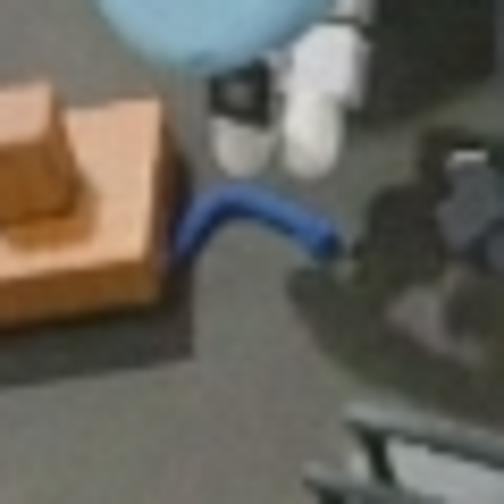

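Call:
move:
  target: [0,0,0,0,0,0,0.754,0,0.576,0.696,0.754,0,0.576,0.696,0.754,0,0.576,0.696,0.714,0.678,0.226,0.168,0.4,-0.6,0.0083,-0.0167,0,0,0,0,-0.45,0,0.095,0.696,0.4,0,-0.85,-0.5,0.4,0,-0.85,-0.5,-0.314,0.677,0.5,0.3,0.75,-0.4]
  speed: 0.12

Call:
move:
  target: [0,0,0,0,0,0,0.754,0,0.576,0.696,0.754,0,0.576,0.696,0.754,0,0.576,0.696,0.714,0.678,0.226,0.168,0.4,-0.6,0,0,-0.06,0,0,0,-0.45,0,0.095,0.696,0.4,0,-0.85,-0.5,0.4,0,-0.85,-0.5,-0.314,0.677,0.5,0.3,0.75,-0.4]
  speed: 0.012
  stop_force: 3

Call:
move:
  target: [0,0,0,0,0,0,0.754,0,0.576,0.696,0.754,0,0.576,0.696,0.754,0,0.576,0.696,0.714,0.678,0.226,0.168,0.4,-0.6,0.005,0.09,-0.001,0,0,0,-0.45,0,0.095,0.696,0.4,0,-0.85,-0.5,0.4,0,-0.85,-0.5,-0.314,0.677,0.5,0.3,0.75,-0.4]
  speed: 0.05
  cameras: ["cam_high"]

Call:
zoom_image:
  camera: "cam_high"
  region: [70, 170, 160, 260]

Scene clock: 964.70 s.
left_arm: end_effector_position=(+0.3930, -0.0543, +0.2122) hand_goal=(+0.754, +0.000, +0.576, +0.696, +0.754, +0.000, +0.576, +0.696, +0.754, +0.000, +0.576, +0.696, +0.714, +0.678, +0.226, +0.168) hand_measured=(+0.754, +0.000, +0.576, +0.696, +0.754, +0.000, +0.576, +0.696, +0.754, +0.000, +0.576, +0.696, +0.714, +0.678, +0.224, +0.168) hand_current_ma=(-2, +0, +2, +0, -2, +0, +2, +0, -2, +0, +2, +0, +1, -2, -7, -1) hand_state=(goal, goal, goal, goal, goal, goal, goal, goal, goal, goal, goal, goal, goal, goal, goal, goal) hand_current_limit=0.40 hand_speed=-0.60 end_effector_quat_wxyz=(-0.024, +0.876, -0.481, +0.008) | right_arm: end_effector_position=(+0.1925, +0.1371, +0.0550) hand_goal=(-0.450, +0.000, +0.096, +0.696, +0.400, +0.000, -0.850, -0.500, +0.400, +0.000, -0.850, -0.500, -0.314, +0.678, +0.500, +0.300) hand_measured=(-0.448, +0.002, +0.100, +0.698, +0.398, +0.000, -0.842, -0.498, +0.396, +0.000, -0.844, -0.496, -0.322, +0.678, +0.490, +0.296) hand_current_ma=(+4, +5, +9, +4, -5, +0, +18, +6, -7, +0, +16, +6, -19, -2, -32, -12) hand_state=(goal, goal, goal, goal, goal, goal, goal, goal, goal, goal, goal, goal, goal, goal, goal, goal) hand_current_limit=0.75 hand_speed=-0.40 end_effector_quat_wxyz=(-0.360, +0.622, +0.601, -0.349)
Joint positions: left_arm=[3.452 -1.475 -2.043 -1.149 1.593 -3.398] | right_arm=[0.06 -1.538 2.256 -1.24 -1.49 0.047]
Joint torques (N m): left_arm=[0.63 17.37 22.4 3.26 0.35 0.08] | right_arm=[-10.44 -7.52 -26.19 3.23 -1.63 -1.66]
Wrist force (N): left_arm=[-0.1 0.3 -0.1] | right_arm=[-0.2 2.0 -0.8]
Wrist torque (N m): left_arm=[0.05 0.02 -0.02] | right_arm=[0.20 -0.06 0.09]
Wrist force, peak (N): left_arm=[0.3 0.3 0.1] | right_arm=[-0.2 2.4 -0.8]
Hand target: left_arm +0.3930, -0.0543, +0.2122; -0.024, +0.876, -0.481, +0.008 | right_arm +0.1926, +0.1370, +0.0550; -0.360, +0.622, +0.601, -0.349
Off the commanded pose: left_arm 0.000 m, 0 deg | right_arm 0.000 m, 0 deg.
move: done

Scene clock: 968.60 s.
left_arm: end_effector_position=(+0.3930, -0.0543, +0.2122) hand_goal=(+0.754, +0.000, +0.576, +0.696, +0.754, +0.000, +0.576, +0.696, +0.754, +0.000, +0.576, +0.696, +0.714, +0.678, +0.226, +0.168) hand_measured=(+0.754, +0.000, +0.576, +0.696, +0.754, +0.000, +0.576, +0.696, +0.754, +0.000, +0.576, +0.696, +0.714, +0.678, +0.224, +0.168) hand_current_ma=(-2, +0, +2, +0, -2, +0, +2, +0, -2, +0, +2, +0, +1, -2, -7, -1) hand_state=(goal, goal, goal, goal, goal, goal, goal, goal, goal, goal, goal, goal, goal, goal, goal, goal) hand_current_limit=0.40 hand_speed=-0.60 end_effector_quat_wxyz=(-0.024, +0.876, -0.481, +0.008) | right_arm: end_effector_position=(+0.1926, +0.1370, +0.0190) hand_goal=(-0.450, +0.000, +0.096, +0.696, +0.400, +0.000, -0.850, -0.500, +0.400, +0.000, -0.850, -0.500, -0.314, +0.678, +0.500, +0.300) hand_measured=(-0.476, +0.012, +0.076, +0.686, +0.398, +0.000, -0.842, -0.498, +0.396, +0.000, -0.844, -0.496, -0.322, +0.678, +0.490, +0.296) hand_current_ma=(-84, +28, -60, -27, -5, +0, +18, +6, -7, +0, +16, +6, -19, -2, -32, -12) hand_state=(blocked, goal, blocked, goal, goal, goal, goal, goal, goal, goal, goal, goal, goal, goal, goal, goal) hand_current_limit=0.75 hand_speed=-0.40 end_effector_quat_wxyz=(-0.360, +0.622, +0.601, -0.349)
Joint positions: left_arm=[3.452 -1.475 -2.043 -1.149 1.593 -3.398] | right_arm=[0.06 -1.46 2.298 -1.36 -1.49 0.047]
Joint torques (N m): left_arm=[0.29 17.79 22.42 3.25 0.3 0.02] | right_arm=[-9.84 -9.03 0.14 -2.52 -0.89 -1.11]
Wrist force (N): left_arm=[0.0 0.0 -0.1] | right_arm=[-1.2 -0.9 -1.7]
Wrist torque (N m): left_arm=[0.02 0.01 -0.01] | right_arm=[-0.04 0.01 0.17]
Wrist force, peak (N): left_arm=[0.0 0.4 0.0] | right_arm=[0.1 2.6 -0.6]
Hand target: left_arm +0.3930, -0.0543, +0.2122; -0.024, +0.876, -0.481, +0.008 | right_arm +0.1926, +0.1370, +0.0190; -0.360, +0.622, +0.601, -0.349
Off the commanded pose: left_arm 0.000 m, 0 deg | right_arm 0.000 m, 0 deg.
move: contact (right_arm)

Scene clock: 970.17 s.
left_arm: end_effector_position=(+0.3930, -0.0543, +0.2122) hand_goal=(+0.754, +0.000, +0.576, +0.696, +0.754, +0.000, +0.576, +0.696, +0.754, +0.000, +0.576, +0.696, +0.714, +0.678, +0.226, +0.168) hand_measured=(+0.754, +0.000, +0.576, +0.696, +0.754, +0.000, +0.576, +0.696, +0.754, +0.000, +0.576, +0.696, +0.714, +0.678, +0.224, +0.168) hand_current_ma=(-2, +0, +2, +0, -2, +0, +2, +0, -2, +0, +2, +0, +1, -2, -7, -1) hand_state=(goal, goal, goal, goal, goal, goal, goal, goal, goal, goal, goal, goal, goal, goal, goal, goal) hand_current_limit=0.40 hand_speed=-0.60 end_effector_quat_wxyz=(-0.024, +0.876, -0.481, +0.008) | right_arm: end_effector_position=(+0.1955, +0.1909, +0.0184) hand_goal=(-0.450, +0.000, +0.096, +0.696, +0.400, +0.000, -0.850, -0.500, +0.400, +0.000, -0.850, -0.500, -0.314, +0.678, +0.500, +0.300) hand_measured=(-0.448, +0.004, +0.096, +0.694, +0.398, +0.000, -0.842, -0.498, +0.396, +0.000, -0.844, -0.496, -0.322, +0.678, +0.490, +0.296) hand_current_ma=(+4, +5, -1, -5, -5, +0, +18, +6, -7, +0, +16, +6, -18, -2, -32, -12) hand_state=(goal, goal, goal, goal, goal, goal, goal, goal, goal, goal, goal, goal, goal, goal, goal, goal) hand_current_limit=0.75 hand_speed=-0.40 end_effector_quat_wxyz=(-0.360, +0.622, +0.601, -0.349)
Joint positions: left_arm=[3.452 -1.475 -2.043 -1.149 1.593 -3.398] | right_arm=[0.202 -1.4 2.229 -1.361 -1.367 0.119]
Joint torques (N m): left_arm=[0.8 17.37 22.03 3.21 0.36 0.14] | right_arm=[8.69 -12.52 -25.4 -2.45 1.92 1.47]
Wrist force (N): left_arm=[0.1 0.2 -0.2] | right_arm=[-0.2 2.0 -0.8]
Wrist torque (N m): left_arm=[0.03 -0.02 0.01] | right_arm=[0.20 -0.01 -0.07]
Wrist force, peak (N): left_arm=[0.3 0.2 -0.1] | right_arm=[-2.2 -0.9 -1.6]
Hand target: left_arm +0.3930, -0.0543, +0.2122; -0.024, +0.876, -0.481, +0.008 | right_arm +0.1956, +0.1910, +0.0184; -0.360, +0.622, +0.601, -0.349
Off the commanded pose: left_arm 0.000 m, 0 deg | right_arm 0.000 m, 0 deg.
move: done
Images, in order (width x height): cam_high 504x504.

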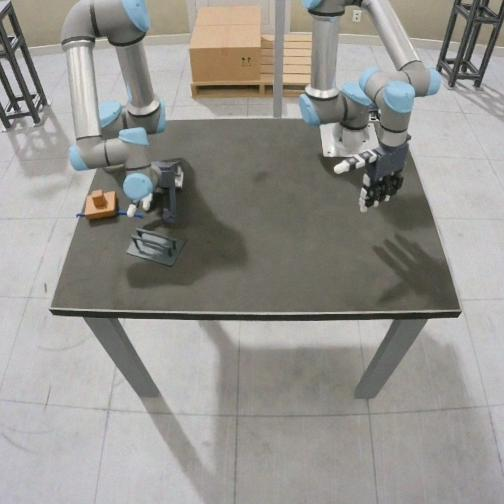

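Scaled by 5.600.

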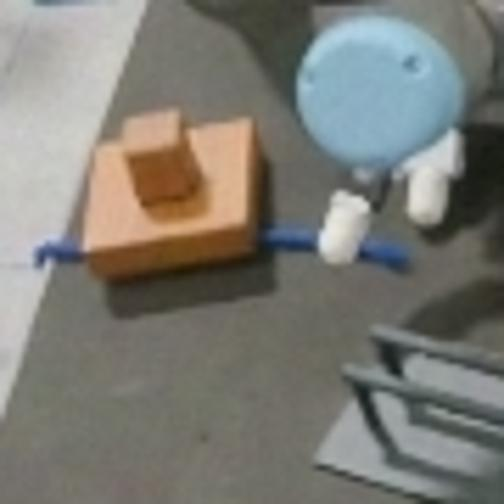

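Call:
move:
  target:
    - [0,0,0,0,0,0,0.754,0,0.576,0.696,0.754,0,0.576,0.696,0.754,0,0.576,0.696,0.714,0.678,0.226,0.168,0.4,-0.6,0,0,0.061,0,0,0,0.4,0,-0.85,-0.5,0.4,0,-0.85,-0.5,0.4,0,-0.85,-0.5,-0.571,0.677,0.24,-0.3,0.75,-0.3]
    - [0,0,0,0,0,0,0.754,0,0.576,0.696,0.754,0,0.576,0.696,0.754,0,0.576,0.696,0.714,0.678,0.226,0.168,0.4,-0.6,0.048,-0.1248,0.061,0,0,0,0.4,0,-0.85,-0.5,0.4,0,-0.85,-0.5,0.4,0,-0.85,-0.5,-0.571,0.677,0.24,-0.3,0.75,-0.3]
  speed: 0.12
  cameras: ["cam_high"]

Call:
zoom_image:
  camera: "cam_high"
  region: [95, 180, 155, 240]

Scene clock: 1073.67 s.
left_arm: end_effector_position=(+0.3930, -0.0543, +0.2122) hand_goal=(+0.754, +0.000, +0.576, +0.696, +0.754, +0.000, +0.576, +0.696, +0.754, +0.000, +0.576, +0.696, +0.714, +0.678, +0.226, +0.168) hand_measured=(+0.754, +0.000, +0.576, +0.696, +0.754, +0.000, +0.576, +0.696, +0.754, +0.000, +0.576, +0.696, +0.714, +0.678, +0.224, +0.168) hand_current_ma=(-2, +0, +2, +0, -2, +0, +2, +0, -2, +0, +2, +0, +1, -2, -7, -1) hand_state=(goal, goal, goal, goal, goal, goal, goal, goal, goal, goal, goal, goal, goal, goal, goal, goal) hand_current_limit=0.40 hand_speed=-0.60 end_effector_quat_wxyz=(-0.024, +0.876, -0.481, +0.008) | right_arm: end_effector_position=(+0.2243, +0.1162, +0.0550) hand_goal=(+0.400, +0.000, -0.850, -0.500, +0.400, +0.000, -0.850, -0.500, +0.400, +0.000, -0.850, -0.500, -0.570, +0.678, +0.240, -0.300) hand_measured=(+0.392, +0.002, -0.844, -0.496, +0.398, +0.000, -0.842, -0.498, +0.396, +0.000, -0.844, -0.496, -0.568, +0.678, +0.240, -0.298) hand_current_ma=(-19, +4, +14, +6, -5, +0, +18, +6, -7, +0, +16, +6, +3, -2, +0, +7) hand_state=(goal, goal, goal, goal, goal, goal, goal, goal, goal, goal, goal, goal, goal, goal, goal, goal) hand_current_limit=0.75 hand_speed=-0.30 end_effector_quat_wxyz=(-0.360, +0.622, +0.601, -0.349)
Joint positions: left_arm=[3.452 -1.475 -2.043 -1.149 1.593 -3.398] | right_arm=[0.001 -1.486 2.199 -1.233 -1.541 0.018]
Joint torques (N m): left_arm=[0.61 18.25 22.18 3.35 0.45 0.1] | right_arm=[-10.4 -9.33 -26.76 -0.44 -1.66 -1.66]
Wrist force (N): left_arm=[0.1 0.0 0.0] | right_arm=[0.2 2.3 -0.5]
Wrist torque (N m): left_arm=[-0.01 -0.01 0.01] | right_arm=[0.16 -0.13 0.15]
Wrist force, peak (N): left_arm=[0.2 0.2 -0.3] | right_arm=[-0.1 2.7 -0.5]
Hand target: left_arm +0.3930, -0.0543, +0.2122; -0.024, +0.876, -0.481, +0.008 | right_arm +0.2244, +0.1161, +0.0550; -0.360, +0.622, +0.601, -0.349
Off the commanded pose: left_arm 0.000 m, 0 deg | right_arm 0.000 m, 0 deg.
move: done
Images, in order (width x height): cam_high 504x504.

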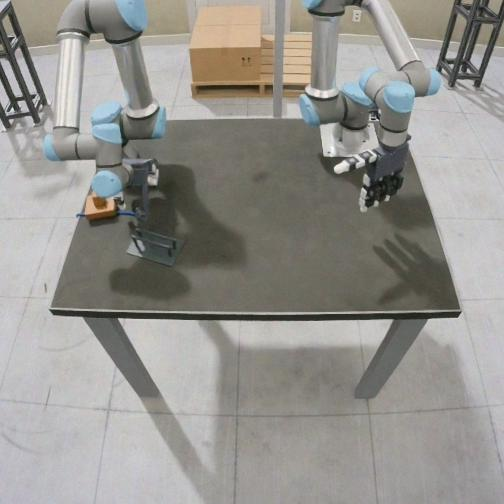

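Scaled by 8.400.

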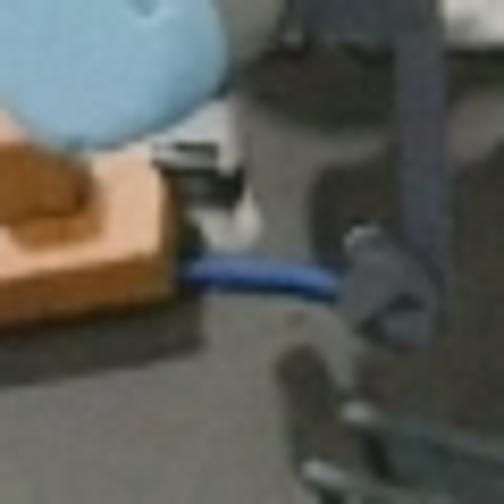

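Call:
move:
  target: [0,0,0,0,0,0,0.754,0,0.576,0.696,0.754,0,0.576,0.696,0.754,0,0.576,0.696,0.714,0.678,0.226,0.168,0.4,-0.6,-0.02,0,-0.0167,0,0,0,0.4,0,-0.85,-0.5,0.4,0,-0.85,-0.5,0.4,0,-0.85,-0.5,-0.571,0.677,0.24,-0.3,0.75,-0.3]
  speed: 0.1

Call:
move:
  target: [0,0,0,0,0,0,0.754,0,0.576,0.696,0.754,0,0.576,0.696,0.754,0,0.576,0.696,0.714,0.678,0.226,0.168,0.4,-0.6,0,0,-0.05,0,0,0,0.4,0,-0.85,-0.5,0.4,0,-0.85,-0.5,0.4,0,-0.85,-0.5,-0.571,0.677,0.24,-0.3,0.75,-0.3]
  speed: 0.01
  stop_force: 5
  cameras: ["cam_high"]

Call:
zoom_image:
  camera: "cam_high"
  region: [95, 180, 155, 240]

Scene clock: 1086.83 s.
left_arm: end_effector_position=(+0.3930, -0.0543, +0.2122) hand_goal=(+0.754, +0.000, +0.576, +0.696, +0.754, +0.000, +0.576, +0.696, +0.754, +0.000, +0.576, +0.696, +0.714, +0.678, +0.226, +0.168) hand_measured=(+0.754, +0.000, +0.576, +0.696, +0.754, +0.000, +0.576, +0.696, +0.754, +0.000, +0.576, +0.696, +0.714, +0.678, +0.224, +0.168) hand_current_ma=(-2, +0, +2, +0, -2, +0, +2, +0, -2, +0, +2, +0, +1, -2, -7, -1) hand_state=(goal, goal, goal, goal, goal, goal, goal, goal, goal, goal, goal, goal, goal, goal, goal, goal) hand_current_limit=0.40 hand_speed=-0.60 end_effector_quat_wxyz=(-0.024, +0.876, -0.481, +0.008) | right_arm: end_effector_position=(+0.2124, +0.1161, +0.0451) hand_goal=(+0.400, +0.000, -0.850, -0.500, +0.400, +0.000, -0.850, -0.500, +0.400, +0.000, -0.850, -0.500, -0.570, +0.678, +0.240, -0.300) hand_measured=(+0.392, +0.002, -0.844, -0.496, +0.398, +0.000, -0.842, -0.498, +0.396, +0.000, -0.844, -0.496, -0.568, +0.678, +0.240, -0.298) hand_current_ma=(-19, +4, +14, +6, -5, +0, +18, +6, -7, +0, +16, +6, +3, -2, +0, +7) hand_state=(goal, goal, goal, goal, goal, goal, goal, goal, goal, goal, goal, goal, goal, goal, goal, goal) hand_current_limit=0.75 hand_speed=-0.30 end_effector_quat_wxyz=(-0.360, +0.622, +0.601, -0.349)
Joint positions: left_arm=[3.452 -1.475 -2.043 -1.149 1.593 -3.398] | right_arm=[0.001 -1.492 2.241 -1.268 -1.541 0.018]
Joint torques (N m): left_arm=[0.52 17.5 22.55 3.28 0.3 0.08] | right_arm=[-0.64 -25.88 -2.24 -2.4 -0.31 -0.32]
Wrist force (N): left_arm=[0.1 0.0 -0.1] | right_arm=[-0.2 2.0 -0.3]
Wrist torque (N m): left_arm=[0.02 -0.02 0.00] | right_arm=[0.10 -0.08 0.11]
Wrist force, peak (N): left_arm=[0.1 0.4 -0.1] | right_arm=[-0.1 2.4 -0.6]
Hand target: left_arm +0.3930, -0.0543, +0.2122; -0.024, +0.876, -0.481, +0.008 | right_arm +0.2124, +0.1161, +0.0450; -0.360, +0.622, +0.601, -0.349
Off the commanded pose: left_arm 0.000 m, 0 deg | right_arm 0.000 m, 0 deg.
move: done

Scene clock: 1090.13 s.
left_arm: end_effector_position=(+0.3930, -0.0543, +0.2122) hand_goal=(+0.754, +0.000, +0.576, +0.696, +0.754, +0.000, +0.576, +0.696, +0.754, +0.000, +0.576, +0.696, +0.714, +0.678, +0.226, +0.168) hand_measured=(+0.754, +0.000, +0.576, +0.696, +0.754, +0.000, +0.576, +0.696, +0.754, +0.000, +0.576, +0.696, +0.714, +0.678, +0.224, +0.168) hand_current_ma=(-2, +0, +2, +0, -2, +0, +2, +0, -2, +0, +2, +0, +1, -2, -7, -1) hand_state=(goal, goal, goal, goal, goal, goal, goal, goal, goal, goal, goal, goal, goal, goal, goal, goal) hand_current_limit=0.40 hand_speed=-0.60 end_effector_quat_wxyz=(-0.024, +0.876, -0.481, +0.008) | right_arm: end_effector_position=(+0.2124, +0.1161, +0.0239) hand_goal=(+0.400, +0.000, -0.850, -0.500, +0.400, +0.000, -0.850, -0.500, +0.400, +0.000, -0.850, -0.500, -0.570, +0.678, +0.240, -0.300) hand_measured=(+0.392, +0.002, -0.844, -0.496, +0.398, +0.000, -0.842, -0.498, +0.396, +0.000, -0.844, -0.496, -0.568, +0.678, +0.246, -0.306) hand_current_ma=(-19, +4, +14, +6, -5, +0, +18, +6, -7, +0, +16, +6, +2, -2, +18, -22) hand_state=(goal, goal, goal, goal, goal, goal, goal, goal, goal, goal, goal, goal, goal, goal, goal, goal) hand_current_limit=0.75 hand_speed=-0.30 end_effector_quat_wxyz=(-0.360, +0.622, +0.601, -0.349)
Joint positions: left_arm=[3.452 -1.475 -2.043 -1.149 1.593 -3.398] | right_arm=[0.001 -1.447 2.265 -1.338 -1.541 0.018]
Joint torques (N m): left_arm=[0.54 17.75 22.18 3.37 0.46 0.14] | right_arm=[6.98 -24.64 -24.95 2.92 1.43 0.82]
Wrist force (N): left_arm=[0.1 0.2 0.0] | right_arm=[-0.1 -1.4 -2.0]
Wrist torque (N m): left_arm=[0.02 -0.01 0.00] | right_arm=[-0.20 -0.08 0.15]
Wrist force, peak (N): left_arm=[0.2 0.4 -0.1] | right_arm=[-0.2 -3.4 -3.2]
Hand target: left_arm +0.3930, -0.0543, +0.2122; -0.024, +0.876, -0.481, +0.008 | right_arm +0.2124, +0.1161, +0.0239; -0.360, +0.622, +0.601, -0.349 (not the last commanded pose)
Off the commanded pose: left_arm 0.000 m, 0 deg | right_arm 0.009 m, 0 deg.
move: contact (right_arm)
Images, in order (width x height): cam_high 504x504.

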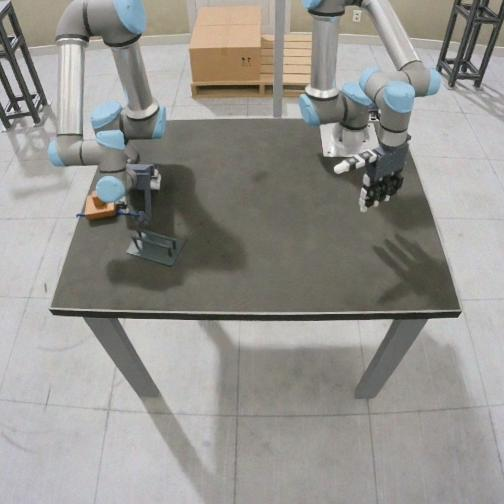

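Scaled by 8.400.

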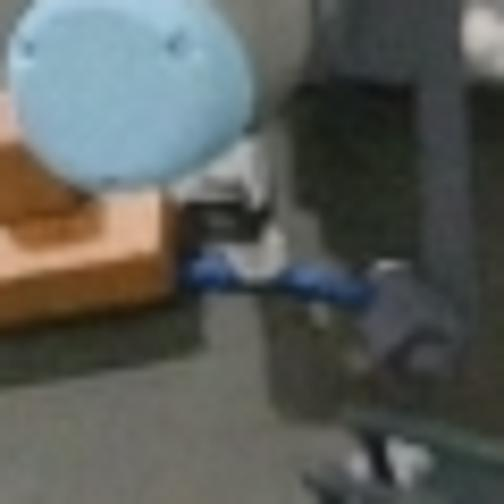

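Call:
move:
  target:
    - [0,0,0,0,0,0,0.754,0,0.576,0.696,0.754,0,0.576,0.696,0.754,0,0.576,0.696,0.714,0.678,0.226,0.168,0.4,-0.6,-0.003,0,-0.0033,0,0,0,0.4,0,-0.85,-0.5,0.4,0,-0.85,-0.5,0.4,0,-0.85,-0.5,-0.571,0.677,0.24,-0.3,0.75,-0.3]
    - [0,0,0,0,0,0,0.754,0,0.576,0.696,0.754,0,0.576,0.696,0.754,0,0.576,0.696,0.714,0.678,0.226,0.168,0.4,-0.6,0.007,0.0667,-0.0033,0,0,0,0.4,0,-0.85,-0.5,0.4,0,-0.85,-0.5,0.4,0,-0.85,-0.5,-0.571,0.677,0.24,-0.3,0.75,-0.3]
  speed: 0.04
  cameras: ["cam_high"]

Call:
zoom_image:
  camera: "cam_high"
  region: [70, 180, 150, 260]

Scene clock: 1112.63 s.
left_arm: end_effector_position=(+0.3930, -0.0543, +0.2122) hand_goal=(+0.754, +0.000, +0.576, +0.696, +0.754, +0.000, +0.576, +0.696, +0.754, +0.000, +0.576, +0.696, +0.714, +0.678, +0.226, +0.168) hand_measured=(+0.754, +0.000, +0.576, +0.696, +0.754, +0.000, +0.576, +0.696, +0.754, +0.000, +0.576, +0.696, +0.714, +0.678, +0.224, +0.168) hand_current_ma=(-2, +0, +2, +0, -2, +0, +2, +0, -2, +0, +2, +0, +1, -2, -7, -1) hand_state=(goal, goal, goal, goal, goal, goal, goal, goal, goal, goal, goal, goal, goal, goal, goal, goal) hand_current_limit=0.40 hand_speed=-0.60 end_effector_quat_wxyz=(-0.024, +0.876, -0.481, +0.008) | right_arm: end_effector_position=(+0.2165, +0.1561, +0.0219) hand_goal=(+0.400, +0.000, -0.850, -0.500, +0.400, +0.000, -0.850, -0.500, +0.400, +0.000, -0.850, -0.500, -0.570, +0.678, +0.240, -0.300) hand_measured=(+0.392, +0.002, -0.844, -0.496, +0.398, +0.000, -0.842, -0.498, +0.396, +0.000, -0.844, -0.496, -0.486, +0.700, +0.258, -0.320) hand_current_ma=(-19, +4, +14, +6, -5, +0, +18, +6, -7, +0, +16, +6, +334, +87, +69, -85) hand_state=(goal, goal, goal, goal, goal, goal, goal, goal, goal, goal, goal, goal, blocked, blocked, goal, blocked) hand_current_limit=0.75 hand_speed=-0.30 end_effector_quat_wxyz=(-0.360, +0.622, +0.601, -0.349)
Joint positions: left_arm=[3.452 -1.475 -2.043 -1.149 1.593 -3.398] | right_arm=[0.105 -1.402 2.217 -1.339 -1.451 0.07]
Joint torques (N m): left_arm=[0 17.45 22.43 3.33 0.43 0.18] | right_arm=[9.48 -11.19 -24.52 2.56 2.8 0.91]
Wrist force (N): left_arm=[-0.2 0.2 0.0] | right_arm=[-3.8 -5.0 -3.5]
Wrist torque (N m): left_arm=[0.02 0.02 -0.02] | right_arm=[-0.51 0.07 0.22]
Wrist force, peak (N): left_arm=[-0.1 0.2 -0.4] | right_arm=[-1.3 -10.5 -6.4]
Hand target: left_arm +0.3930, -0.0543, +0.2122; -0.024, +0.876, -0.481, +0.008 | right_arm +0.2166, +0.1562, +0.0219; -0.360, +0.622, +0.601, -0.349
Off the commanded pose: left_arm 0.000 m, 0 deg | right_arm 0.000 m, 0 deg.
move: done
Images, in order (width x height): cam_high 504x504.

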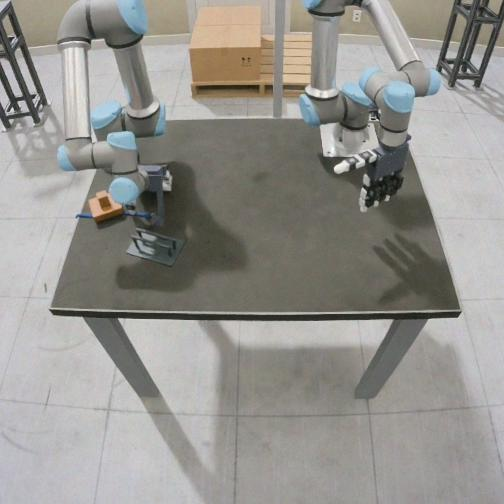

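Scaled by 6.300.

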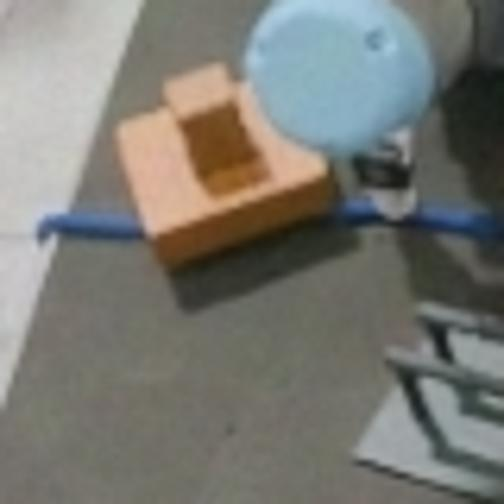

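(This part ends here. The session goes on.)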